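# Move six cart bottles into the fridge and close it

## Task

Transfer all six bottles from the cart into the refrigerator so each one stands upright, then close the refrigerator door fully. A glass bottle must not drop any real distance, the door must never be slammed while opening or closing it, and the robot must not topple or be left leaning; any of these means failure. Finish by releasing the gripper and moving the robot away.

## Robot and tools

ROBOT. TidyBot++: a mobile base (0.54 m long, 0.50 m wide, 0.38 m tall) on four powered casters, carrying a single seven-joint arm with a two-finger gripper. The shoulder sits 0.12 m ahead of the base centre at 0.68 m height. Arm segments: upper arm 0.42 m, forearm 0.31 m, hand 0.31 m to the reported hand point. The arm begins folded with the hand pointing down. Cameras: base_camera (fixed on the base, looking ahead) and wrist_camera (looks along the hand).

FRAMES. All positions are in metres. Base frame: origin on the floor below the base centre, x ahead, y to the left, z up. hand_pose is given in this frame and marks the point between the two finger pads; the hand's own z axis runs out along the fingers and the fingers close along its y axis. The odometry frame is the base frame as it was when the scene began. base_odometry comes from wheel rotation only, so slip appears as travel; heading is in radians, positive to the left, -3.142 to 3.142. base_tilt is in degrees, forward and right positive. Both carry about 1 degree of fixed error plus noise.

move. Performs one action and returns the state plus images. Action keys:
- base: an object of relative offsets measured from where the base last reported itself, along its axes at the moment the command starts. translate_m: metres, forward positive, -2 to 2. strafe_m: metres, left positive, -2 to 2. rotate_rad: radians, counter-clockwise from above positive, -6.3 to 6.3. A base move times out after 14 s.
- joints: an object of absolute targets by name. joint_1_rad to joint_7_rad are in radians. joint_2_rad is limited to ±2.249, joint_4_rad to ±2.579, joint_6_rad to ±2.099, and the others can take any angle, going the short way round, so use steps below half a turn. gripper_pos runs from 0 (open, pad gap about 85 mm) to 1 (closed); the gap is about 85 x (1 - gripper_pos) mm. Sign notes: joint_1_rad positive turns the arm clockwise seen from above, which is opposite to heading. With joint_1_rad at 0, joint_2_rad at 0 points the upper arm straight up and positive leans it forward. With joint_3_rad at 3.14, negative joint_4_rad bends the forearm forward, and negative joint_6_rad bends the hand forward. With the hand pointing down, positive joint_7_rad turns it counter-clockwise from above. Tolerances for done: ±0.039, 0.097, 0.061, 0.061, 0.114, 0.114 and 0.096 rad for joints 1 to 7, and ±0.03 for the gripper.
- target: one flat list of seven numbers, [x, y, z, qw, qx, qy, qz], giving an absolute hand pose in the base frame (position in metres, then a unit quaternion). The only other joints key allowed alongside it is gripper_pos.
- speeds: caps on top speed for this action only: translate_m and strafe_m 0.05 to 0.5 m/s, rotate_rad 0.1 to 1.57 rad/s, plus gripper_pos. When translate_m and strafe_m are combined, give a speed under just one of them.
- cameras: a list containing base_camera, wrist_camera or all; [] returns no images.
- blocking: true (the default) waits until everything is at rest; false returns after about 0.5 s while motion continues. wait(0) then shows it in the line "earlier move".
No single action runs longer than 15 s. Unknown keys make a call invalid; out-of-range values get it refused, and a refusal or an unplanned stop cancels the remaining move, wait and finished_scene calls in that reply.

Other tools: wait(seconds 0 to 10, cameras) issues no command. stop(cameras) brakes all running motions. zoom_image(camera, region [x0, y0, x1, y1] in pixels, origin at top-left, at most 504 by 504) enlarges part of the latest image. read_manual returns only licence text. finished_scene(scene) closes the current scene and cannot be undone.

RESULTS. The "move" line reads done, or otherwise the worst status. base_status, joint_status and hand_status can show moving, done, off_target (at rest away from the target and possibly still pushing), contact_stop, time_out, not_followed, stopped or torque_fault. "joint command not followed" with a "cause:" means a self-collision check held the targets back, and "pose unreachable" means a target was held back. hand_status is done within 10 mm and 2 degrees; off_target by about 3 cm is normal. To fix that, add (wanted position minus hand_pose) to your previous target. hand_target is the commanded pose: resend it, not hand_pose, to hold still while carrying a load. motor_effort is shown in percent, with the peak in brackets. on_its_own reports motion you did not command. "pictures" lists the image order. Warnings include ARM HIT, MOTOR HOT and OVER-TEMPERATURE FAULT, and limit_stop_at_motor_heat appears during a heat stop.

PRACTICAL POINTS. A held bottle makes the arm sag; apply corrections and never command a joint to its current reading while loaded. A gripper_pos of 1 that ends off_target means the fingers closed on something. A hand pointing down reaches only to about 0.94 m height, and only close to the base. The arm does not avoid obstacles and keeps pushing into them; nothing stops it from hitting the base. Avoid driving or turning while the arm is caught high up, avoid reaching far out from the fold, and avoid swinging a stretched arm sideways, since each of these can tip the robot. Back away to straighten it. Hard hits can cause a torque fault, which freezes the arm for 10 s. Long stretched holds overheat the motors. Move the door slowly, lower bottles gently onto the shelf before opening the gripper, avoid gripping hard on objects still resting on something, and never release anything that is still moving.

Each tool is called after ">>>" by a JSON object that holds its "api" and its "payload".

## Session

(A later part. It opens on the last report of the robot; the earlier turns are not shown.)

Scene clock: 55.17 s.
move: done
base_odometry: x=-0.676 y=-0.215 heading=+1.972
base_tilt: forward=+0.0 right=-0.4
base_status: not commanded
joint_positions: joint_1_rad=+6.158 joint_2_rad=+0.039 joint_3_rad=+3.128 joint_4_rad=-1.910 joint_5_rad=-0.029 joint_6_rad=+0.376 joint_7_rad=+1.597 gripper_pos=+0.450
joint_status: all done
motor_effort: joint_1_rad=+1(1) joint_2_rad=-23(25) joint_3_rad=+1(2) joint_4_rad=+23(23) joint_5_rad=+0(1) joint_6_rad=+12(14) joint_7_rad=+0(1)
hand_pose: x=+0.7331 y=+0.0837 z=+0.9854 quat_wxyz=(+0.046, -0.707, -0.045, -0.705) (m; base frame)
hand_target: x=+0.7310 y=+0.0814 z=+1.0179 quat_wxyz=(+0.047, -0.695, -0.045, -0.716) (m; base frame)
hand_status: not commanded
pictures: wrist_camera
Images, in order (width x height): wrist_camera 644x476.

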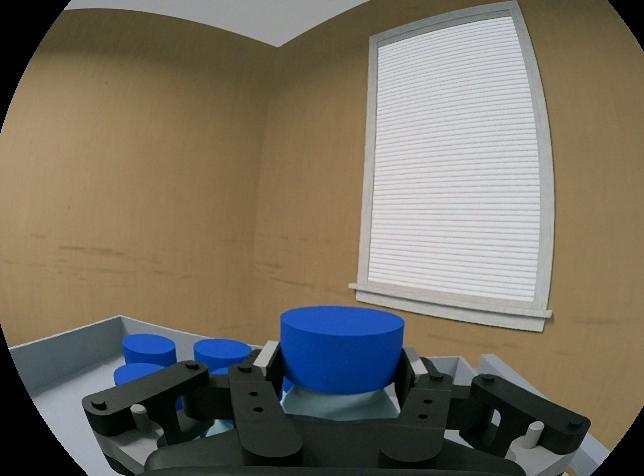

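>>> {"api": "move", "payload": {"joints": {"joint_2_rad":-0.03,"joint_4_rad":-1.74,"joint_6_rad":0.17}, "cameras": ["wrist_camera"]}}

>>> {"api": "move", "payload": {"base": {"translate_m":-0.6}, "cameras": ["base_camera","wrist_camera"]}}

Scene clock: 56.90 s.
move: done
base_odometry: x=-0.676 y=-0.215 heading=+1.972
base_tilt: forward=+0.0 right=-0.4
base_status: not commanded
joint_positions: joint_1_rad=+6.158 joint_2_rad=-0.004 joint_3_rad=+3.128 joint_4_rad=-1.793 joint_5_rad=-0.029 joint_6_rad=+0.211 joint_7_rad=+1.597 gripper_pos=+0.450
joint_status: all done
motor_effort: joint_1_rad=+0(1) joint_2_rad=-22(25) joint_3_rad=+1(2) joint_4_rad=+23(25) joint_5_rad=+0(1) joint_6_rad=+12(13) joint_7_rad=+0(1)
hand_pose: x=+0.7294 y=+0.0849 z=+1.0322 quat_wxyz=(+0.048, -0.708, -0.046, -0.703) (m; base frame)
hand_target: x=+0.7235 y=+0.0804 z=+1.0683 quat_wxyz=(+0.047, -0.695, -0.045, -0.716) (m; base frame)
hand_status: not commanded
pictures: wrist_camera
Images, in order (width x height): wrist_camera 644x476.

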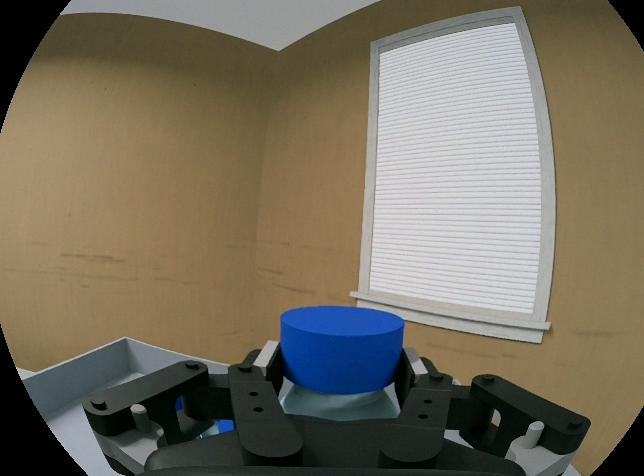

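Scene clock: 59.50 s.
move: done
base_odometry: x=-0.442 y=-0.767 heading=+1.972
base_tilt: forward=+0.0 right=-0.4
base_status: done
joint_positions: joint_1_rad=+6.157 joint_2_rad=-0.018 joint_3_rad=+3.129 joint_4_rad=-1.792 joint_5_rad=-0.029 joint_6_rad=+0.206 joint_7_rad=+1.597 gripper_pos=+0.450
joint_status: not commanded
motor_effort: joint_1_rad=+0(2) joint_2_rad=-22(26) joint_3_rad=+1(4) joint_4_rad=+24(25) joint_5_rad=+0(1) joint_6_rad=+12(13) joint_7_rad=+0(1)
hand_pose: x=+0.7247 y=+0.0842 z=+1.0399 quat_wxyz=(+0.048, -0.705, -0.046, -0.706) (m; base frame)
hand_target: x=+0.7235 y=+0.0804 z=+1.0683 quat_wxyz=(+0.047, -0.695, -0.045, -0.716) (m; base frame)
hand_status: not commanded
pictures: base_camera, wrist_camera
Images, in order (width x height): base_camera 644x364, wrist_camera 644x476.

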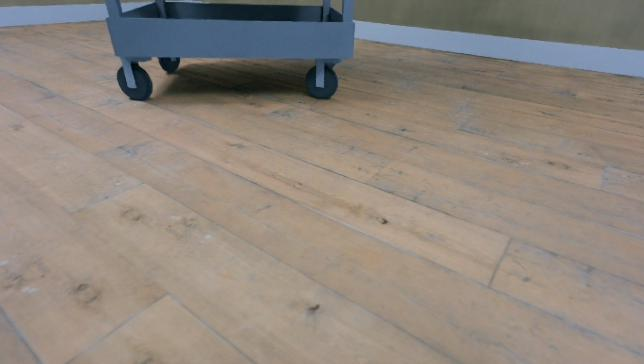

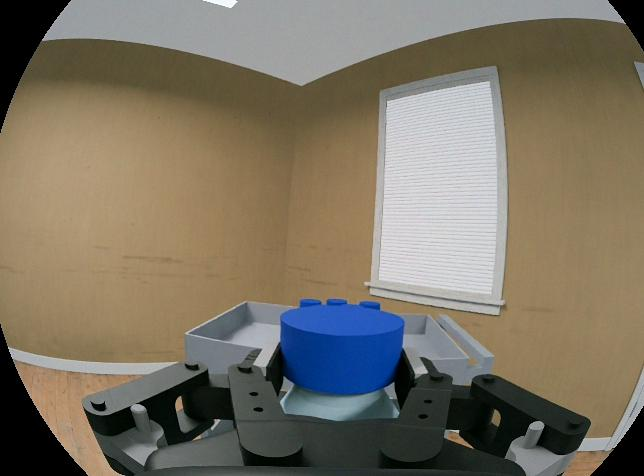

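>>> {"api": "move", "payload": {"base": {"translate_m":0.3,"strafe_m":0.068,"rotate_rad":2.41}, "joints": {"joint_1_rad":0.0,"joint_2_rad":-0.38,"joint_4_rad":-2.04,"joint_6_rad":0.09}}}

Scene clock: 63.87 s.
move: done
base_odometry: x=-0.621 y=-0.518 heading=-1.902
base_tilt: forward=+0.0 right=-0.4
base_status: done
joint_positions: joint_1_rad=+6.276 joint_2_rad=-0.348 joint_3_rad=+3.134 joint_4_rad=-2.047 joint_5_rad=-0.029 joint_6_rad=+0.130 joint_7_rad=+1.597 gripper_pos=+0.450
joint_status: all done
motor_effort: joint_1_rad=+0(2) joint_2_rad=-11(23) joint_3_rad=+1(4) joint_4_rad=+24(25) joint_5_rad=+0(1) joint_6_rad=+12(13) joint_7_rad=+0(1)
hand_pose: x=+0.5983 y=+0.0080 z=+1.0379 quat_wxyz=(+0.004, -0.706, -0.004, -0.708) (m; base frame)
hand_target: x=+0.5873 y=+0.0014 z=+1.0448 quat_wxyz=(+0.000, -0.707, +0.000, -0.707) (m; base frame)
hand_status: not commanded
pictures: base_camera, wrist_camera
Images, in order (width x height): base_camera 644x364, wrist_camera 644x476.

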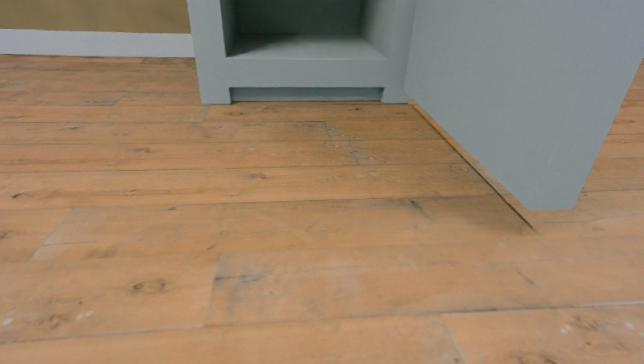

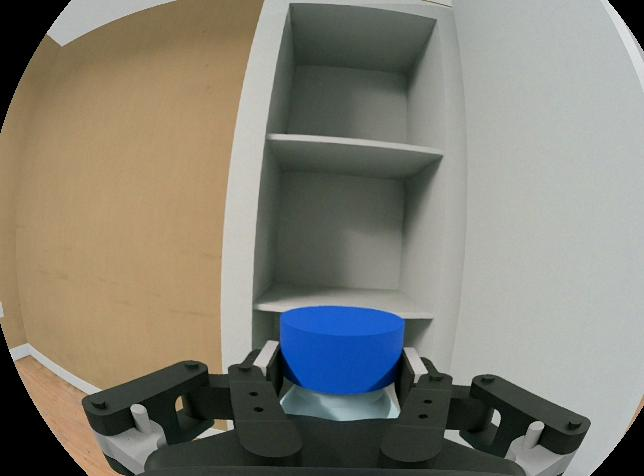

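>>> {"api": "move", "payload": {"base": {"translate_m":0.45,"strafe_m":0.05}, "joints": {"joint_1_rad":-0.21,"joint_2_rad":0.0,"joint_4_rad":-1.55,"joint_6_rad":-0.02}}}

Scene clock: 67.17 s.
move: done
base_odometry: x=-0.720 y=-0.959 heading=-1.901
base_tilt: forward=+0.0 right=-0.4
base_status: done
joint_positions: joint_1_rad=+6.085 joint_2_rad=+0.014 joint_3_rad=+3.134 joint_4_rad=-1.610 joint_5_rad=-0.029 joint_6_rad=+0.020 joint_7_rad=+1.597 gripper_pos=+0.450
joint_status: all done
motor_effort: joint_1_rad=+0(1) joint_2_rad=-23(27) joint_3_rad=+1(2) joint_4_rad=+25(26) joint_5_rad=+0(1) joint_6_rad=+12(13) joint_7_rad=+0(1)
hand_pose: x=+0.7363 y=+0.1300 z=+1.0756 quat_wxyz=(+0.072, -0.715, -0.072, -0.692) (m; base frame)
hand_target: x=+0.7306 y=+0.1317 z=+1.1093 quat_wxyz=(+0.074, -0.703, -0.074, -0.703) (m; base frame)
hand_status: not commanded
pictures: base_camera, wrist_camera
Images, in order (width x height): base_camera 644x364, wrist_camera 644x476.

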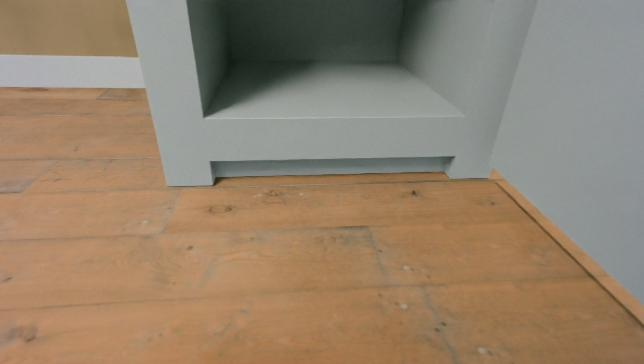

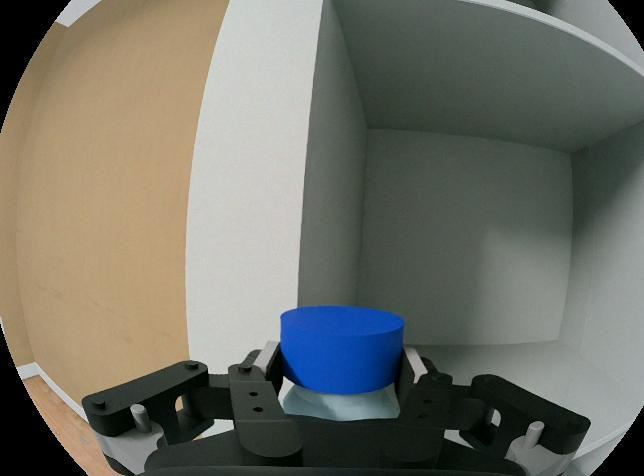

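>>> {"api": "move", "payload": {"joints": {"joint_1_rad":-0.15,"joint_2_rad":-0.04,"joint_4_rad":-1.46,"joint_6_rad":-0.11}, "cameras": ["wrist_camera"]}}

>>> {"api": "zoom_image", "payload": {"camera": "wrist_camera", "region": [200, 250, 644, 476]}}

Scene clock: 69.43 s.
move: done
base_odometry: x=-0.720 y=-0.959 heading=-1.901
base_tilt: forward=+0.0 right=-0.4
base_status: not commanded
joint_positions: joint_1_rad=+6.128 joint_2_rad=-0.016 joint_3_rad=+3.134 joint_4_rad=-1.515 joint_5_rad=-0.029 joint_6_rad=-0.071 joint_7_rad=+1.597 gripper_pos=+0.450
joint_status: all done
motor_effort: joint_1_rad=+1(1) joint_2_rad=-22(26) joint_3_rad=+1(2) joint_4_rad=+24(27) joint_5_rad=+0(1) joint_6_rad=+12(14) joint_7_rad=+0(0)
hand_pose: x=+0.7286 y=+0.1024 z=+1.1253 quat_wxyz=(+0.059, -0.704, -0.057, -0.705) (m; base frame)
hand_target: x=+0.7170 y=+0.0918 z=+1.1621 quat_wxyz=(+0.054, -0.691, -0.052, -0.719) (m; base frame)
hand_status: not commanded
pictures: wrist_camera
Images, in order (width x height): wrist_camera 644x476.

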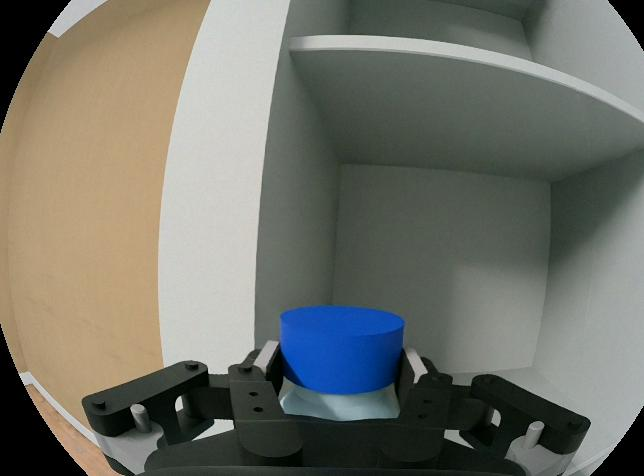

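Scaled by 1.135.

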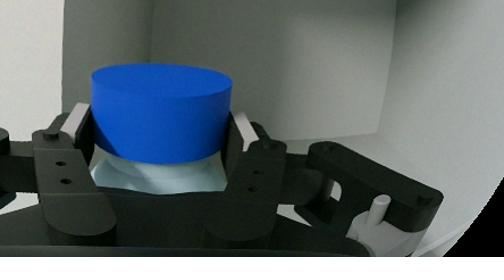

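>>> {"api": "move", "payload": {"base": {"translate_m":0.35}, "speeds": {"translate_m":0.25}}}

Scene clock: 71.90 s.
move: done
base_odometry: x=-0.834 y=-1.291 heading=-1.900
base_tilt: forward=+0.0 right=-0.4
base_status: done
joint_positions: joint_1_rad=+6.128 joint_2_rad=-0.022 joint_3_rad=+3.134 joint_4_rad=-1.514 joint_5_rad=-0.029 joint_6_rad=-0.072 joint_7_rad=+1.597 gripper_pos=+0.450
joint_status: not commanded
motor_effort: joint_1_rad=+1(1) joint_2_rad=-22(26) joint_3_rad=+1(3) joint_4_rad=+24(25) joint_5_rad=+0(1) joint_6_rad=+12(13) joint_7_rad=+0(1)
hand_pose: x=+0.7258 y=+0.1019 z=+1.1290 quat_wxyz=(+0.060, -0.703, -0.057, -0.707) (m; base frame)
hand_target: x=+0.7170 y=+0.0918 z=+1.1621 quat_wxyz=(+0.054, -0.691, -0.052, -0.719) (m; base frame)
hand_status: not commanded
pictures: base_camera, wrist_camera
Images, in order (width x height): base_camera 644x364, wrist_camera 644x476.

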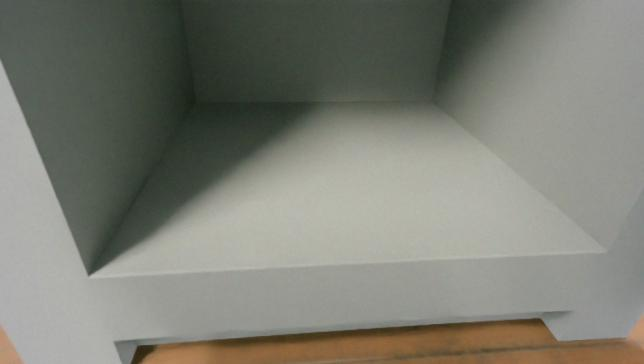

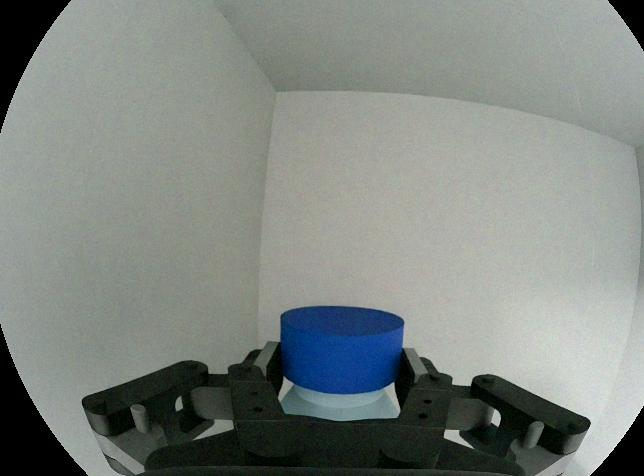

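>>> {"api": "move", "payload": {"joints": {"joint_2_rad":-0.03,"joint_4_rad":-1.70,"joint_6_rad":0.16}, "cameras": ["wrist_camera"]}}

Scene clock: 73.90 s.
move: done
base_odometry: x=-0.834 y=-1.291 heading=-1.900
base_tilt: forward=+0.0 right=-0.4
base_status: not commanded
joint_positions: joint_1_rad=+6.128 joint_2_rad=-0.022 joint_3_rad=+3.134 joint_4_rad=-1.713 joint_5_rad=-0.029 joint_6_rad=+0.073 joint_7_rad=+1.597 gripper_pos=+0.450
joint_status: all done
motor_effort: joint_1_rad=+0(1) joint_2_rad=-22(23) joint_3_rad=+2(2) joint_4_rad=+23(26) joint_5_rad=+0(1) joint_6_rad=+12(13) joint_7_rad=+0(1)
hand_pose: x=+0.7244 y=+0.1003 z=+1.0505 quat_wxyz=(+0.056, -0.721, -0.057, -0.688) (m; base frame)
hand_target: x=+0.7229 y=+0.0926 z=+1.0901 quat_wxyz=(+0.055, -0.683, -0.051, -0.726) (m; base frame)
hand_status: not commanded
pictures: wrist_camera
Images, in order (width x height): wrist_camera 644x476.

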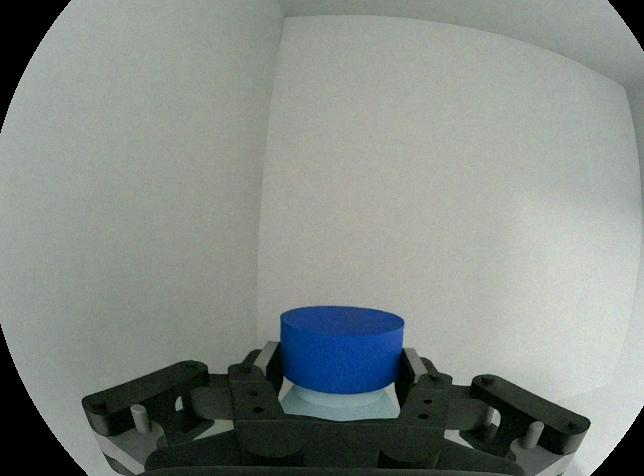

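>>> {"api": "move", "payload": {"joints": {"joint_4_rad":-1.73,"joint_6_rad":0.23}, "cameras": []}}

>>> {"api": "move", "payload": {"joints": {"joint_4_rad":-1.76,"joint_6_rad":0.26}, "cameras": ["wrist_camera"]}}

Scene clock: 74.80 s.
move: done
base_odometry: x=-0.834 y=-1.291 heading=-1.900
base_tilt: forward=+0.0 right=-0.4
base_status: not commanded
joint_positions: joint_1_rad=+6.128 joint_2_rad=-0.022 joint_3_rad=+3.134 joint_4_rad=-1.740 joint_5_rad=-0.029 joint_6_rad=+0.149 joint_7_rad=+1.597 gripper_pos=+0.450
joint_status: all done
motor_effort: joint_1_rad=+0(1) joint_2_rad=-22(22) joint_3_rad=+1(2) joint_4_rad=+24(24) joint_5_rad=+0(1) joint_6_rad=+12(12) joint_7_rad=+0(0)
hand_pose: x=+0.7237 y=+0.0995 z=+1.0569 quat_wxyz=(+0.057, -0.704, -0.055, -0.705) (m; base frame)
hand_target: x=+0.7208 y=+0.0923 z=+1.0932 quat_wxyz=(+0.056, -0.669, -0.050, -0.740) (m; base frame)
hand_status: not commanded
pictures: none
No camera images: "cameras" was empty.

Scene clock: 75.47 s.
move: done
base_odometry: x=-0.834 y=-1.291 heading=-1.900
base_tilt: forward=+0.0 right=-0.4
base_status: not commanded
joint_positions: joint_1_rad=+6.128 joint_2_rad=-0.022 joint_3_rad=+3.134 joint_4_rad=-1.770 joint_5_rad=-0.029 joint_6_rad=+0.179 joint_7_rad=+1.597 gripper_pos=+0.450
joint_status: all done
motor_effort: joint_1_rad=+1(1) joint_2_rad=-22(23) joint_3_rad=+2(2) joint_4_rad=+24(25) joint_5_rad=+0(1) joint_6_rad=+12(13) joint_7_rad=+0(1)
hand_pose: x=+0.7223 y=+0.0990 z=+1.0478 quat_wxyz=(+0.057, -0.704, -0.055, -0.706) (m; base frame)
hand_target: x=+0.7195 y=+0.0921 z=+1.0839 quat_wxyz=(+0.056, -0.669, -0.050, -0.740) (m; base frame)
hand_status: not commanded
pictures: wrist_camera
Images, in order (width x height): wrist_camera 644x476.

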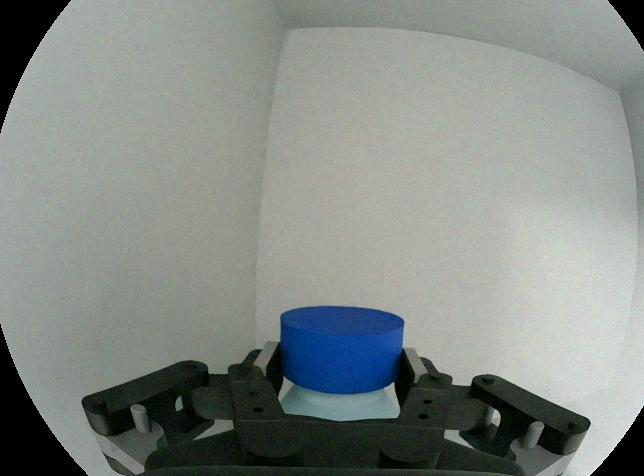

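>>> {"api": "move", "payload": {"joints": {"joint_4_rad":-1.79,"joint_6_rad":0.28}, "cameras": []}}

>>> {"api": "move", "payload": {"joints": {"joint_4_rad":-1.82,"joint_6_rad":0.3}, "cameras": ["wrist_camera"]}}

Scene clock: 76.30 s.
move: done
base_odometry: x=-0.834 y=-1.291 heading=-1.900
base_tilt: forward=+0.0 right=-0.4
base_status: not commanded
joint_positions: joint_1_rad=+6.128 joint_2_rad=-0.022 joint_3_rad=+3.134 joint_4_rad=-1.788 joint_5_rad=-0.029 joint_6_rad=+0.210 joint_7_rad=+1.597 gripper_pos=+0.450
joint_status: all done
motor_effort: joint_1_rad=+1(1) joint_2_rad=-20(22) joint_3_rad=+1(3) joint_4_rad=+22(24) joint_5_rad=+1(1) joint_6_rad=+11(13) joint_7_rad=+0(0)
hand_pose: x=+0.7212 y=+0.0985 z=+1.0460 quat_wxyz=(+0.057, -0.700, -0.054, -0.710) (m; base frame)
hand_target: x=+0.7181 y=+0.0919 z=+1.0715 quat_wxyz=(+0.055, -0.672, -0.051, -0.736) (m; base frame)
hand_status: not commanded
pictures: none
No camera images: "cameras" was empty.

Scene clock: 76.93 s.
move: done
base_odometry: x=-0.834 y=-1.291 heading=-1.900
base_tilt: forward=+0.0 right=-0.4
base_status: not commanded
joint_positions: joint_1_rad=+6.128 joint_2_rad=-0.023 joint_3_rad=+3.134 joint_4_rad=-1.806 joint_5_rad=-0.029 joint_6_rad=+0.243 joint_7_rad=+1.597 gripper_pos=+0.450
joint_status: all done
motor_effort: joint_1_rad=+2(2) joint_2_rad=-19(20) joint_3_rad=+3(3) joint_4_rad=+20(22) joint_5_rad=+1(1) joint_6_rad=+9(11) joint_7_rad=+0(1)
hand_pose: x=+0.7198 y=+0.0980 z=+1.0459 quat_wxyz=(+0.057, -0.694, -0.053, -0.716) (m; base frame)
hand_target: x=+0.7165 y=+0.0917 z=+1.0591 quat_wxyz=(+0.055, -0.676, -0.051, -0.733) (m; base frame)
hand_status: not commanded
pictures: wrist_camera
Images, in order (width x height): wrist_camera 644x476.

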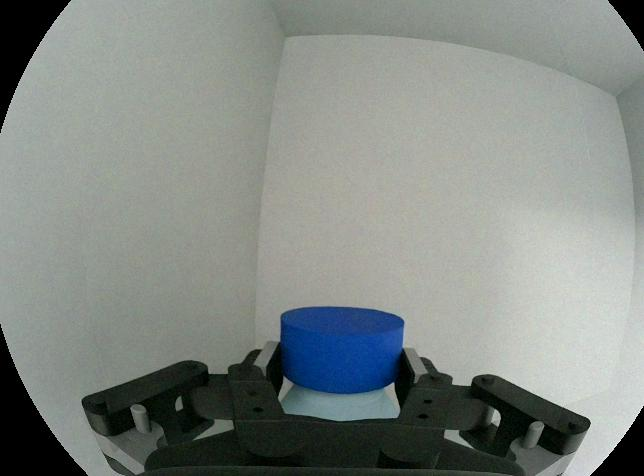

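>>> {"api": "move", "payload": {"joints": {"joint_6_rad":0.23}, "cameras": []}}

>>> {"api": "move", "payload": {"joints": {"gripper_pos":0}, "cameras": ["wrist_camera"]}}

Scene clock: 77.77 s.
move: done
base_odometry: x=-0.834 y=-1.291 heading=-1.900
base_tilt: forward=+0.0 right=-0.4
base_status: not commanded
joint_positions: joint_1_rad=+6.128 joint_2_rad=-0.030 joint_3_rad=+3.134 joint_4_rad=-1.809 joint_5_rad=-0.029 joint_6_rad=+0.233 joint_7_rad=+1.597 gripper_pos=+0.450
joint_status: all done
motor_effort: joint_1_rad=+1(2) joint_2_rad=-16(20) joint_3_rad=+2(3) joint_4_rad=+17(24) joint_5_rad=+1(1) joint_6_rad=+7(12) joint_7_rad=+0(1)
hand_pose: x=+0.7170 y=+0.0975 z=+1.0455 quat_wxyz=(+0.057, -0.696, -0.054, -0.714) (m; base frame)
hand_target: x=+0.7175 y=+0.0918 z=+1.0374 quat_wxyz=(+0.053, -0.701, -0.053, -0.709) (m; base frame)
hand_status: not commanded
pictures: none
No camera images: "cameras" was empty.

Scene clock: 78.87 s.
move: done
base_odometry: x=-0.834 y=-1.291 heading=-1.900
base_tilt: forward=+0.0 right=-0.4
base_status: not commanded
joint_positions: joint_1_rad=+6.128 joint_2_rad=-0.031 joint_3_rad=+3.134 joint_4_rad=-1.811 joint_5_rad=-0.029 joint_6_rad=+0.233 joint_7_rad=+1.597 gripper_pos=+0.000
joint_status: all done
motor_effort: joint_1_rad=+0(1) joint_2_rad=-17(18) joint_3_rad=+1(2) joint_4_rad=+20(21) joint_5_rad=+0(1) joint_6_rad=+9(9) joint_7_rad=+0(1)
hand_pose: x=+0.7168 y=+0.0975 z=+1.0446 quat_wxyz=(+0.057, -0.697, -0.054, -0.713) (m; base frame)
hand_target: x=+0.7175 y=+0.0918 z=+1.0374 quat_wxyz=(+0.053, -0.701, -0.053, -0.709) (m; base frame)
hand_status: not commanded
pictures: wrist_camera
Images, in order (width x height): wrist_camera 644x476.

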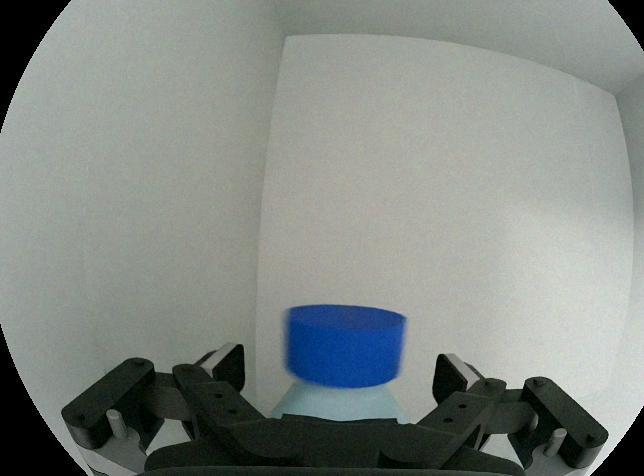

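>>> {"api": "move", "payload": {"base": {"translate_m":-0.42,"strafe_m":-0.06}, "cameras": ["wrist_camera"]}}

>>> {"api": "move", "payload": {"base": {"translate_m":-0.322,"strafe_m":-0.456,"rotate_rad":3.52}, "joints": {"joint_1_rad":0.007,"joint_2_rad":-0.3,"joint_4_rad":-2.25,"joint_6_rad":0.3}}}

Scene clock: 83.47 s.
move: done
base_odometry: x=-0.755 y=-0.874 heading=-1.900
base_tilt: forward=+0.0 right=-0.4
base_status: done
joint_positions: joint_1_rad=+6.129 joint_2_rad=-0.040 joint_3_rad=+3.134 joint_4_rad=-1.811 joint_5_rad=-0.029 joint_6_rad=+0.233 joint_7_rad=+1.597 gripper_pos=+0.000
joint_status: not commanded
motor_effort: joint_1_rad=+0(1) joint_2_rad=-18(21) joint_3_rad=+1(2) joint_4_rad=+20(21) joint_5_rad=+0(1) joint_6_rad=+9(9) joint_7_rad=+0(1)
hand_pose: x=+0.7134 y=+0.0965 z=+1.0502 quat_wxyz=(+0.057, -0.693, -0.053, -0.717) (m; base frame)
hand_target: x=+0.7175 y=+0.0918 z=+1.0374 quat_wxyz=(+0.053, -0.701, -0.053, -0.709) (m; base frame)
hand_status: not commanded
pictures: wrist_camera
Images, in order (width x height): wrist_camera 644x476.

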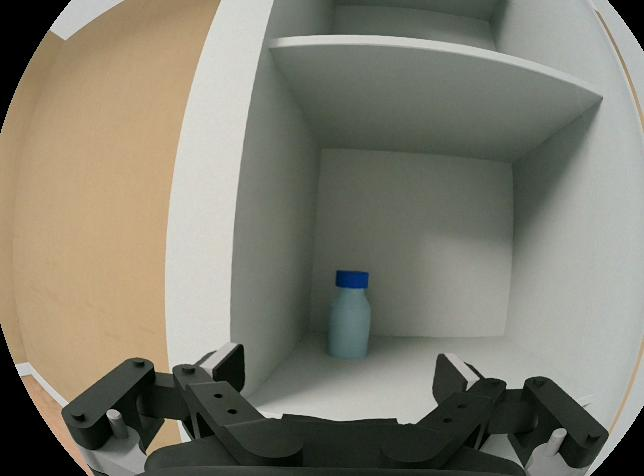

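Scene clock: 87.53 s.
move: done
base_odometry: x=-1.082 y=-0.422 heading=+1.619
base_tilt: forward=+0.0 right=-0.4
base_status: done
joint_positions: joint_1_rad=+6.285 joint_2_rad=-0.296 joint_3_rad=+3.135 joint_4_rad=-2.234 joint_5_rad=-0.029 joint_6_rad=+0.243 joint_7_rad=+1.597 gripper_pos=+0.000
joint_status: all done
motor_effort: joint_1_rad=+0(2) joint_2_rad=-9(20) joint_3_rad=+1(3) joint_4_rad=+19(20) joint_5_rad=+0(1) joint_6_rad=+9(10) joint_7_rad=+0(1)
hand_pose: x=+0.5983 y=+0.0016 z=+0.9327 quat_wxyz=(-0.001, -0.750, +0.001, -0.662) (m; base frame)
hand_target: x=+0.5970 y=-0.0020 z=+0.9428 quat_wxyz=(-0.002, -0.735, +0.002, -0.679) (m; base frame)
hand_status: not commanded
pictures: base_camera, wrist_camera
Images, in order (width x height): base_camera 644x364, wrist_camera 644x476.

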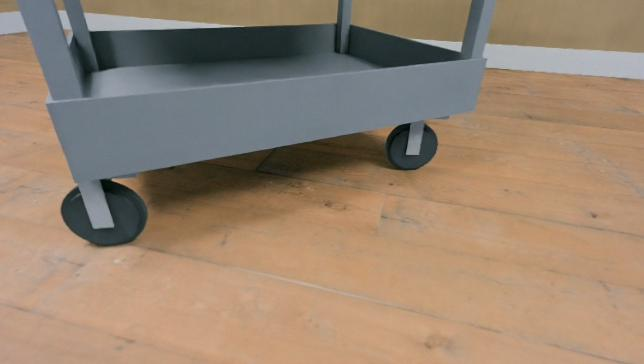

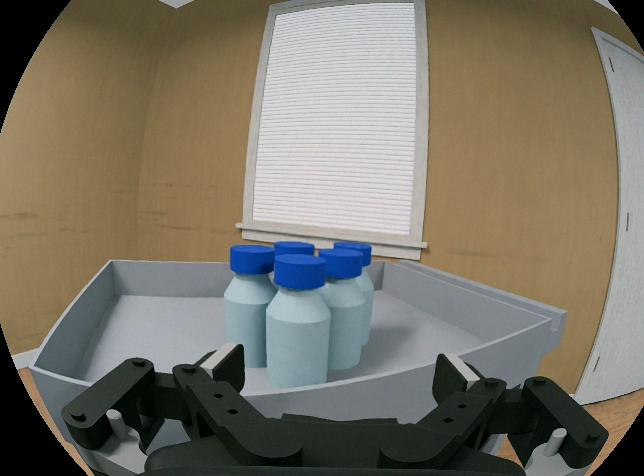

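>>> {"api": "zoom_image", "payload": {"camera": "wrist_camera", "region": [210, 220, 410, 400]}}

Scaled by 2.520.

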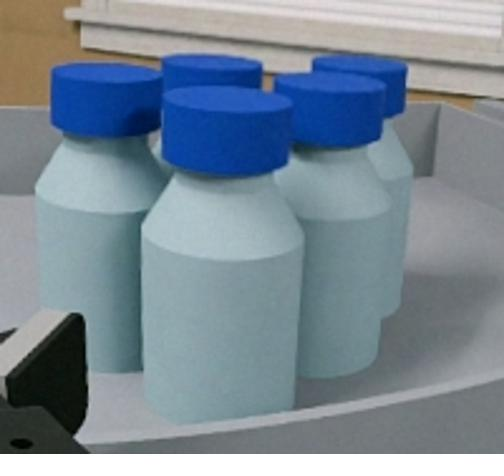

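>>> {"api": "move", "payload": {"base": {"strafe_m":0.037}, "joints": {"joint_2_rad":0.012,"joint_4_rad":-2.195,"joint_6_rad":0.655}, "cameras": ["wrist_camera"]}}

Scene clock: 90.80 s.
move: done
base_odometry: x=-1.119 y=-0.423 heading=+1.621
base_tilt: forward=+0.0 right=-0.4
base_status: done
joint_positions: joint_1_rad=+6.285 joint_2_rad=-0.007 joint_3_rad=+3.136 joint_4_rad=-2.226 joint_5_rad=-0.029 joint_6_rad=+0.594 joint_7_rad=+1.597 gripper_pos=+0.000
joint_status: all done
motor_effort: joint_1_rad=+0(1) joint_2_rad=-15(17) joint_3_rad=+1(3) joint_4_rad=+17(20) joint_5_rad=+0(1) joint_6_rad=+9(10) joint_7_rad=+0(1)
hand_pose: x=+0.6774 y=-0.0015 z=+0.8961 quat_wxyz=(-0.005, -0.726, +0.003, -0.688) (m; base frame)
hand_target: x=+0.6881 y=-0.0026 z=+0.9216 quat_wxyz=(-0.003, -0.700, +0.002, -0.714) (m; base frame)
hand_status: not commanded
pictures: wrist_camera
Images, in order (width x height): wrist_camera 644x476.

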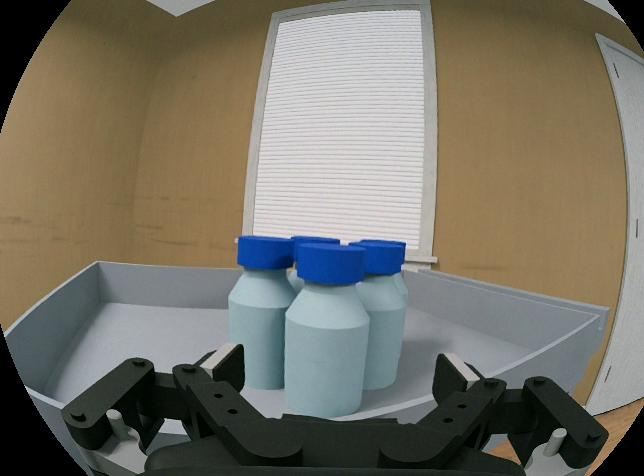

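>>> {"api": "move", "payload": {"base": {"translate_m":0.085,"strafe_m":0.005}, "speeds": {"translate_m":0.25}, "joints": {"joint_4_rad":-2.155,"joint_6_rad":0.66}, "cameras": ["wrist_camera"]}}

Scene clock: 92.40 s.
move: done
base_odometry: x=-1.129 y=-0.339 heading=+1.621
base_tilt: forward=+0.0 right=-0.4
base_status: done
joint_positions: joint_1_rad=+6.285 joint_2_rad=+0.001 joint_3_rad=+3.136 joint_4_rad=-2.182 joint_5_rad=-0.029 joint_6_rad=+0.605 joint_7_rad=+1.597 gripper_pos=+0.000
joint_status: all done
motor_effort: joint_1_rad=+0(1) joint_2_rad=-17(19) joint_3_rad=+1(2) joint_4_rad=+18(19) joint_5_rad=+1(1) joint_6_rad=+9(10) joint_7_rad=+0(0)
hand_pose: x=+0.6879 y=-0.0016 z=+0.9196 quat_wxyz=(-0.005, -0.710, +0.004, -0.704) (m; base frame)
hand_target: x=+0.6948 y=-0.0027 z=+0.9458 quat_wxyz=(-0.003, -0.684, +0.002, -0.729) (m; base frame)
hand_status: not commanded
pictures: wrist_camera
Images, in order (width x height): wrist_camera 644x476.

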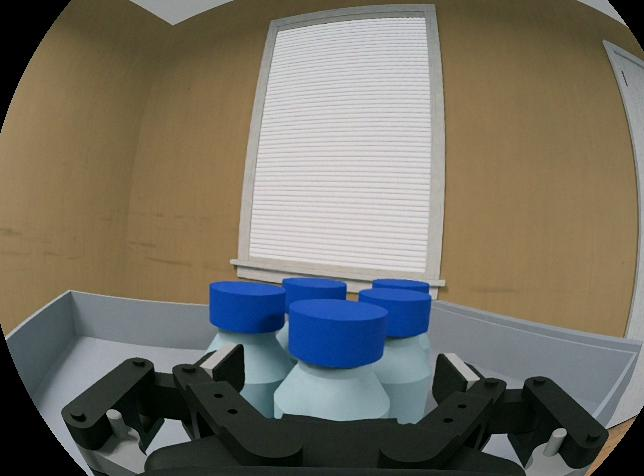

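>>> {"api": "move", "payload": {"base": {"translate_m":0.042}, "speeds": {"translate_m":0.1}, "cameras": ["wrist_camera"]}}

>>> {"api": "move", "payload": {"joints": {"gripper_pos":1}, "cameras": ["wrist_camera"]}}

Scene clock: 93.60 s.
move: done
base_odometry: x=-1.131 y=-0.297 heading=+1.621
base_tilt: forward=+0.0 right=-0.4
base_status: done
joint_positions: joint_1_rad=+6.285 joint_2_rad=+0.001 joint_3_rad=+3.136 joint_4_rad=-2.182 joint_5_rad=-0.029 joint_6_rad=+0.605 joint_7_rad=+1.597 gripper_pos=+0.000
joint_status: not commanded
motor_effort: joint_1_rad=+0(1) joint_2_rad=-16(18) joint_3_rad=+1(3) joint_4_rad=+17(18) joint_5_rad=+0(1) joint_6_rad=+9(9) joint_7_rad=+0(0)
hand_pose: x=+0.6880 y=-0.0016 z=+0.9199 quat_wxyz=(-0.005, -0.710, +0.004, -0.705) (m; base frame)
hand_target: x=+0.6948 y=-0.0027 z=+0.9458 quat_wxyz=(-0.003, -0.684, +0.002, -0.729) (m; base frame)
hand_status: not commanded
pictures: wrist_camera
Images, in order (width x height): wrist_camera 644x476.

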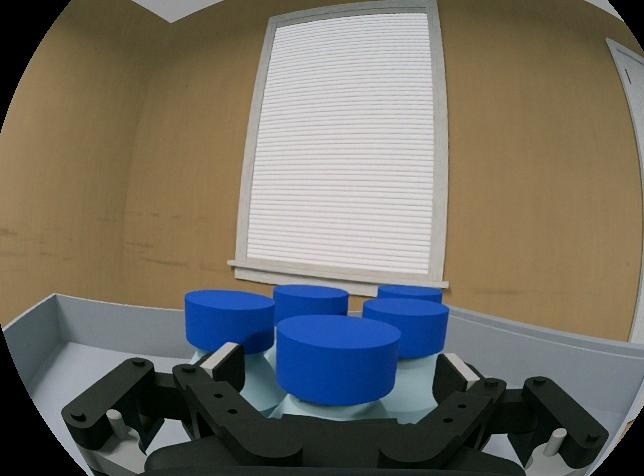

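Scene clock: 94.70 s.
move: off_target
base_odometry: x=-1.131 y=-0.297 heading=+1.621
base_tilt: forward=+0.0 right=-0.4
base_status: not commanded
joint_positions: joint_1_rad=+6.285 joint_2_rad=+0.001 joint_3_rad=+3.136 joint_4_rad=-2.181 joint_5_rad=-0.029 joint_6_rad=+0.606 joint_7_rad=+1.597 gripper_pos=+0.447
joint_status: gripper_pos off_target (ended at +0.447, target +1.000)
motor_effort: joint_1_rad=+0(1) joint_2_rad=-17(18) joint_3_rad=-1(2) joint_4_rad=+19(19) joint_5_rad=+0(1) joint_6_rad=+10(10) joint_7_rad=+0(1)
hand_pose: x=+0.6880 y=-0.0015 z=+0.9201 quat_wxyz=(-0.005, -0.709, +0.004, -0.705) (m; base frame)
hand_target: x=+0.6948 y=-0.0027 z=+0.9458 quat_wxyz=(-0.003, -0.684, +0.002, -0.729) (m; base frame)
hand_status: not commanded
pictures: wrist_camera
Images, in order (width x height): wrist_camera 644x476.

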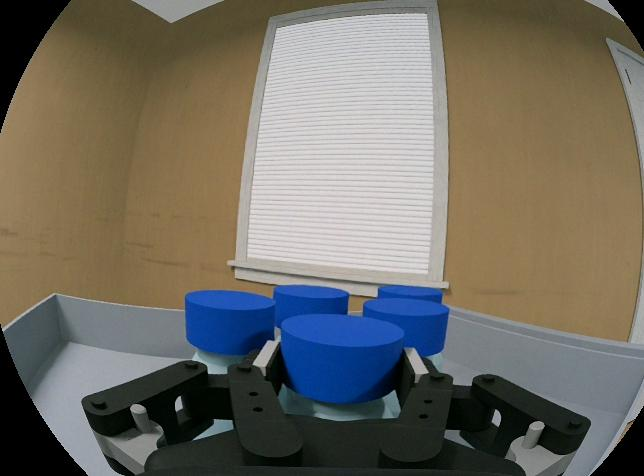

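>>> {"api": "move", "payload": {"joints": {"joint_2_rad":-0.08,"joint_4_rad":-2.035,"joint_6_rad":0.41}, "cameras": []}}

>>> {"api": "move", "payload": {"joints": {"joint_2_rad":-0.144,"joint_4_rad":-1.85,"joint_6_rad":0.165}, "cameras": ["wrist_camera"]}}

>>> {"api": "move", "payload": {"base": {"translate_m":-0.3}, "cameras": []}}

>>> {"api": "move", "payload": {"base": {"translate_m":-0.32,"strafe_m":-0.298,"rotate_rad":-3.446}, "joints": {"joint_1_rad":0.19,"joint_2_rad":-0.16,"joint_4_rad":-1.72,"joint_6_rad":0.01}}}

Scene clock: 98.50 s.
move: done
base_odometry: x=-1.131 y=-0.297 heading=+1.621
base_tilt: forward=+0.0 right=-0.4
base_status: not commanded
joint_positions: joint_1_rad=+6.285 joint_2_rad=-0.058 joint_3_rad=+3.136 joint_4_rad=-2.083 joint_5_rad=-0.029 joint_6_rad=+0.447 joint_7_rad=+1.597 gripper_pos=+0.447
joint_status: all done
motor_effort: joint_1_rad=+0(1) joint_2_rad=-19(21) joint_3_rad=+2(2) joint_4_rad=+22(22) joint_5_rad=+0(1) joint_6_rad=+12(13) joint_7_rad=-1(1)
hand_pose: x=+0.6883 y=-0.0002 z=+0.9613 quat_wxyz=(-0.003, -0.710, +0.003, -0.704) (m; base frame)
hand_target: x=+0.6880 y=-0.0026 z=+0.9914 quat_wxyz=(-0.003, -0.698, +0.002, -0.716) (m; base frame)
hand_status: not commanded
pictures: none
No camera images: "cameras" was empty.

Scene clock: 100.00 s.
move: done
base_odometry: x=-1.131 y=-0.297 heading=+1.621
base_tilt: forward=+0.0 right=-0.4
base_status: not commanded
joint_positions: joint_1_rad=+6.285 joint_2_rad=-0.123 joint_3_rad=+3.136 joint_4_rad=-1.898 joint_5_rad=-0.029 joint_6_rad=+0.210 joint_7_rad=+1.597 gripper_pos=+0.447
joint_status: all done
motor_effort: joint_1_rad=+0(1) joint_2_rad=-18(21) joint_3_rad=+1(2) joint_4_rad=+23(24) joint_5_rad=+0(1) joint_6_rad=+12(13) joint_7_rad=+0(1)
hand_pose: x=+0.6863 y=+0.0019 z=+1.0376 quat_wxyz=(+0.000, -0.705, +0.001, -0.709) (m; base frame)
hand_target: x=+0.6813 y=-0.0026 z=+1.0651 quat_wxyz=(-0.003, -0.697, +0.002, -0.718) (m; base frame)
hand_status: not commanded
pictures: wrist_camera
Images, in order (width x height): wrist_camera 644x476.

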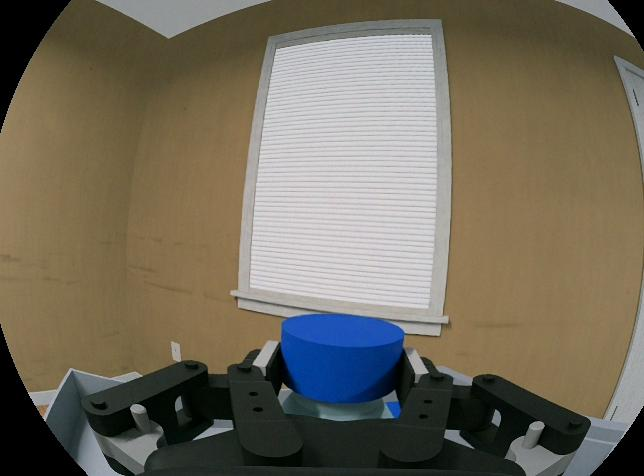

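Scene clock: 102.00 s.
move: done
base_odometry: x=-1.116 y=-0.597 heading=+1.621
base_tilt: forward=+0.0 right=-0.4
base_status: done
joint_positions: joint_1_rad=+6.287 joint_2_rad=-0.137 joint_3_rad=+3.136 joint_4_rad=-1.898 joint_5_rad=-0.029 joint_6_rad=+0.205 joint_7_rad=+1.597 gripper_pos=+0.447
joint_status: not commanded
motor_effort: joint_1_rad=+0(2) joint_2_rad=-17(21) joint_3_rad=+1(3) joint_4_rad=+23(25) joint_5_rad=+0(1) joint_6_rad=+12(12) joint_7_rad=+0(1)
hand_pose: x=+0.6815 y=+0.0011 z=+1.0436 quat_wxyz=(-0.001, -0.702, +0.002, -0.712) (m; base frame)
hand_target: x=+0.6813 y=-0.0026 z=+1.0651 quat_wxyz=(-0.003, -0.697, +0.002, -0.718) (m; base frame)
hand_status: not commanded
pictures: none
No camera images: "cameras" was empty.

Scene clock: 110.03 s.
move: time_out
base_odometry: x=-0.789 y=-0.895 heading=-0.407
base_tilt: forward=+0.0 right=-0.4
base_status: strafe_m time_out (by the wheels' count: -0.312 of -0.298); rotate_rad time_out (by the wheels' count: -2.028 of -3.446); the other done
joint_positions: joint_1_rad=+6.471 joint_2_rad=-0.145 joint_3_rad=+3.143 joint_4_rad=-1.767 joint_5_rad=-0.028 joint_6_rad=+0.048 joint_7_rad=+1.597 gripper_pos=+0.447
joint_status: all done
motor_effort: joint_1_rad=+0(14) joint_2_rad=-17(30) joint_3_rad=+1(14) joint_4_rad=+23(27) joint_5_rad=+1(1) joint_6_rad=+11(13) joint_7_rad=+0(1)
hand_pose: x=+0.6736 y=-0.1053 z=+1.0812 quat_wxyz=(-0.066, -0.705, +0.068, -0.703) (m; base frame)
hand_target: x=+0.6677 y=-0.1042 z=+1.1070 quat_wxyz=(-0.068, -0.697, +0.066, -0.711) (m; base frame)
hand_status: not commanded
pictures: base_camera, wrist_camera
Images, in order (width x height): base_camera 644x364, wrist_camera 644x476.

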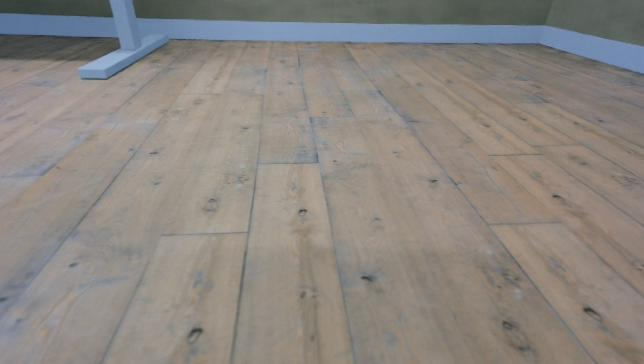

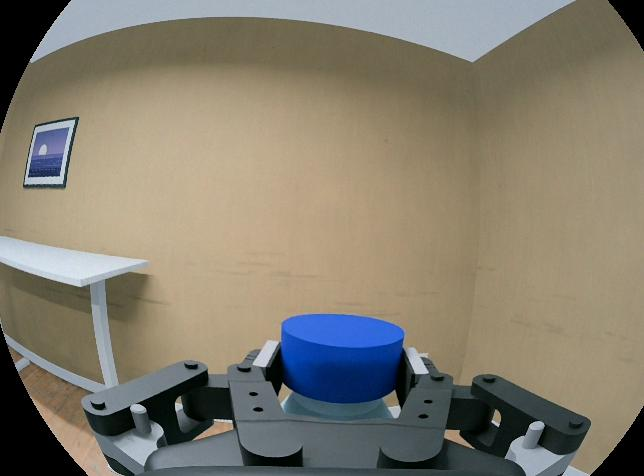

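>>> {"api": "move", "payload": {"base": {"translate_m":0.15,"strafe_m":0.15}}}

Scene clock: 112.10 s.
move: done
base_odometry: x=-0.592 y=-0.816 heading=-0.407
base_tilt: forward=+0.0 right=-0.4
base_status: done
joint_positions: joint_1_rad=+6.470 joint_2_rad=-0.146 joint_3_rad=+3.142 joint_4_rad=-1.767 joint_5_rad=-0.028 joint_6_rad=+0.047 joint_7_rad=+1.597 gripper_pos=+0.447
joint_status: not commanded
motor_effort: joint_1_rad=+0(2) joint_2_rad=-17(20) joint_3_rad=+1(4) joint_4_rad=+24(24) joint_5_rad=+0(1) joint_6_rad=+11(12) joint_7_rad=+0(1)
hand_pose: x=+0.6734 y=-0.1041 z=+1.0816 quat_wxyz=(-0.066, -0.705, +0.068, -0.703) (m; base frame)
hand_target: x=+0.6677 y=-0.1042 z=+1.1070 quat_wxyz=(-0.068, -0.697, +0.066, -0.711) (m; base frame)
hand_status: not commanded
pictures: base_camera, wrist_camera
Images, in order (width x height): base_camera 644x364, wrist_camera 644x476.

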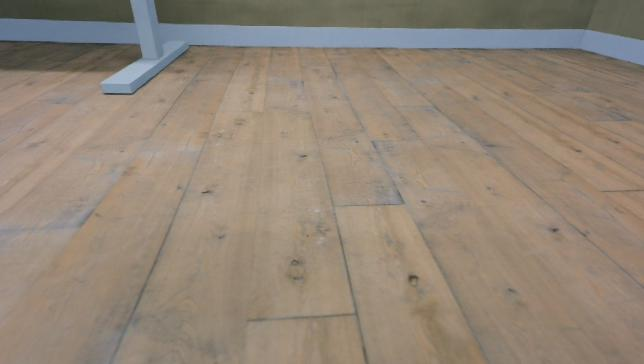

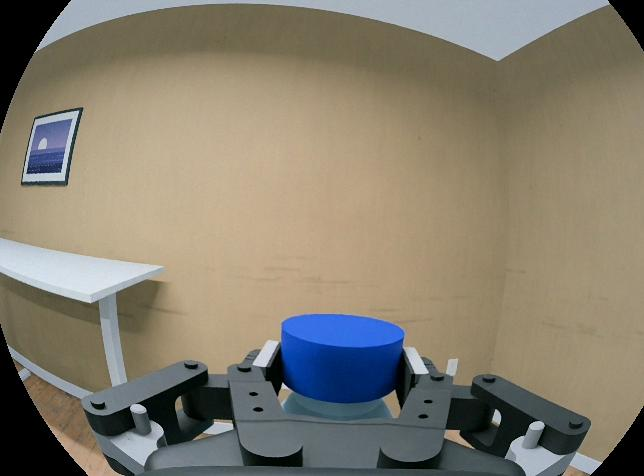

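>>> {"api": "move", "payload": {"base": {"rotate_rad":-1.418}}}

Scene clock: 114.50 s.
move: done
base_odometry: x=-0.592 y=-0.817 heading=-1.824
base_tilt: forward=+0.0 right=-0.4
base_status: done
joint_positions: joint_1_rad=+6.479 joint_2_rad=-0.146 joint_3_rad=+3.146 joint_4_rad=-1.767 joint_5_rad=-0.028 joint_6_rad=+0.047 joint_7_rad=+1.597 gripper_pos=+0.447
joint_status: not commanded
motor_effort: joint_1_rad=+0(3) joint_2_rad=-17(20) joint_3_rad=+1(4) joint_4_rad=+24(25) joint_5_rad=+0(1) joint_6_rad=+12(12) joint_7_rad=+0(1)
hand_pose: x=+0.6720 y=-0.1118 z=+1.0816 quat_wxyz=(-0.070, -0.704, +0.073, -0.703) (m; base frame)
hand_target: x=+0.6677 y=-0.1042 z=+1.1070 quat_wxyz=(-0.068, -0.697, +0.066, -0.711) (m; base frame)
hand_status: not commanded
pictures: base_camera, wrist_camera
Images, in order (width x height): base_camera 644x364, wrist_camera 644x476.

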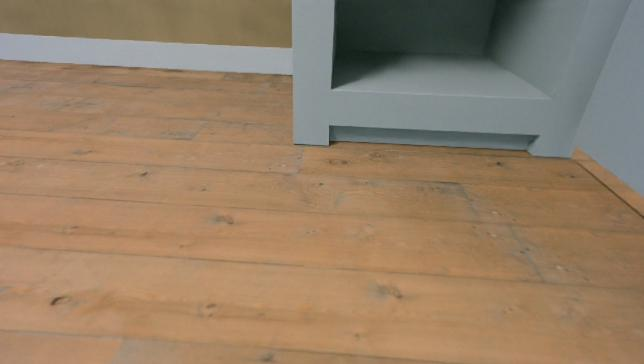

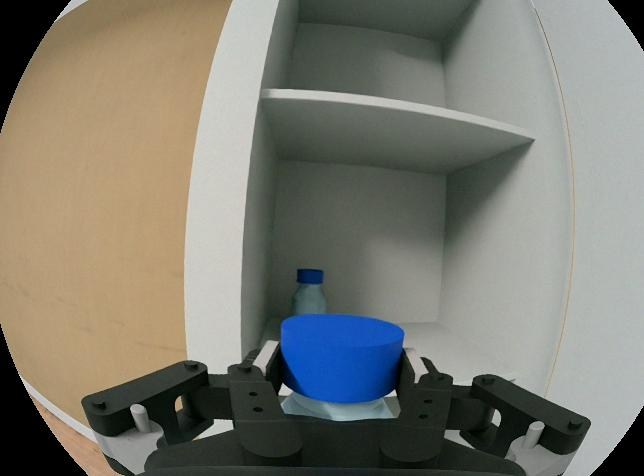

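>>> {"api": "move", "payload": {"base": {"translate_m":0.159,"strafe_m":-0.177,"rotate_rad":-0.076}, "speeds": {"translate_m":0.25}}}

Scene clock: 116.83 s.
move: done
base_odometry: x=-0.803 y=-0.926 heading=-1.901
base_tilt: forward=+0.0 right=-0.4
base_status: done
joint_positions: joint_1_rad=+6.474 joint_2_rad=-0.148 joint_3_rad=+3.143 joint_4_rad=-1.767 joint_5_rad=-0.028 joint_6_rad=+0.047 joint_7_rad=+1.597 gripper_pos=+0.447
joint_status: not commanded
motor_effort: joint_1_rad=+0(3) joint_2_rad=-17(22) joint_3_rad=+2(4) joint_4_rad=+23(24) joint_5_rad=+0(1) joint_6_rad=+12(12) joint_7_rad=+0(1)
hand_pose: x=+0.6721 y=-0.1068 z=+1.0827 quat_wxyz=(-0.067, -0.704, +0.069, -0.704) (m; base frame)
hand_target: x=+0.6677 y=-0.1042 z=+1.1070 quat_wxyz=(-0.068, -0.697, +0.066, -0.711) (m; base frame)
hand_status: not commanded
pictures: base_camera, wrist_camera
Images, in order (width x height): base_camera 644x364, wrist_camera 644x476.

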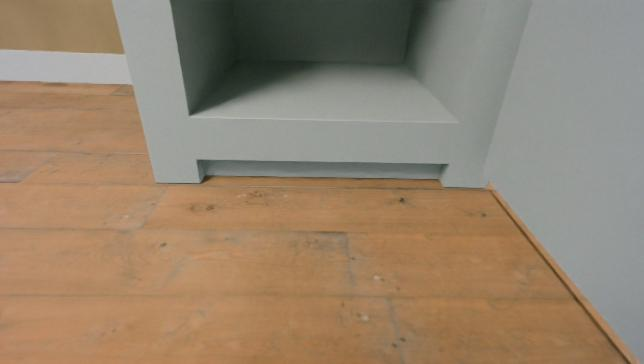

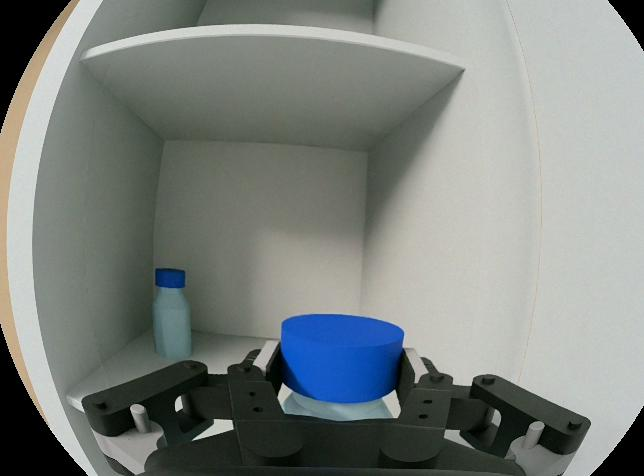

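>>> {"api": "move", "payload": {"base": {"translate_m":0.392}, "speeds": {"translate_m":0.25}}}

Scene clock: 119.63 s.
move: done
base_odometry: x=-0.930 y=-1.297 heading=-1.901
base_tilt: forward=+0.0 right=-0.4
base_status: done
joint_positions: joint_1_rad=+6.474 joint_2_rad=-0.149 joint_3_rad=+3.143 joint_4_rad=-1.767 joint_5_rad=-0.028 joint_6_rad=+0.047 joint_7_rad=+1.597 gripper_pos=+0.447
joint_status: not commanded
motor_effort: joint_1_rad=+0(2) joint_2_rad=-18(20) joint_3_rad=+1(2) joint_4_rad=+23(25) joint_5_rad=+0(1) joint_6_rad=+12(12) joint_7_rad=+0(1)
hand_pose: x=+0.6717 y=-0.1067 z=+1.0831 quat_wxyz=(-0.067, -0.704, +0.069, -0.704) (m; base frame)
hand_target: x=+0.6677 y=-0.1042 z=+1.1070 quat_wxyz=(-0.068, -0.697, +0.066, -0.711) (m; base frame)
hand_status: not commanded
pictures: base_camera, wrist_camera
Images, in order (width x height): base_camera 644x364, wrist_camera 644x476.

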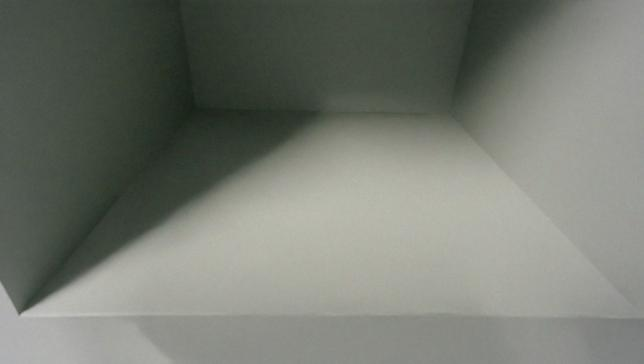

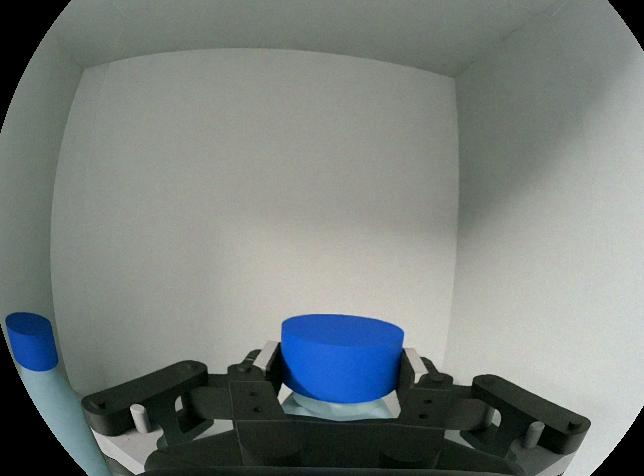

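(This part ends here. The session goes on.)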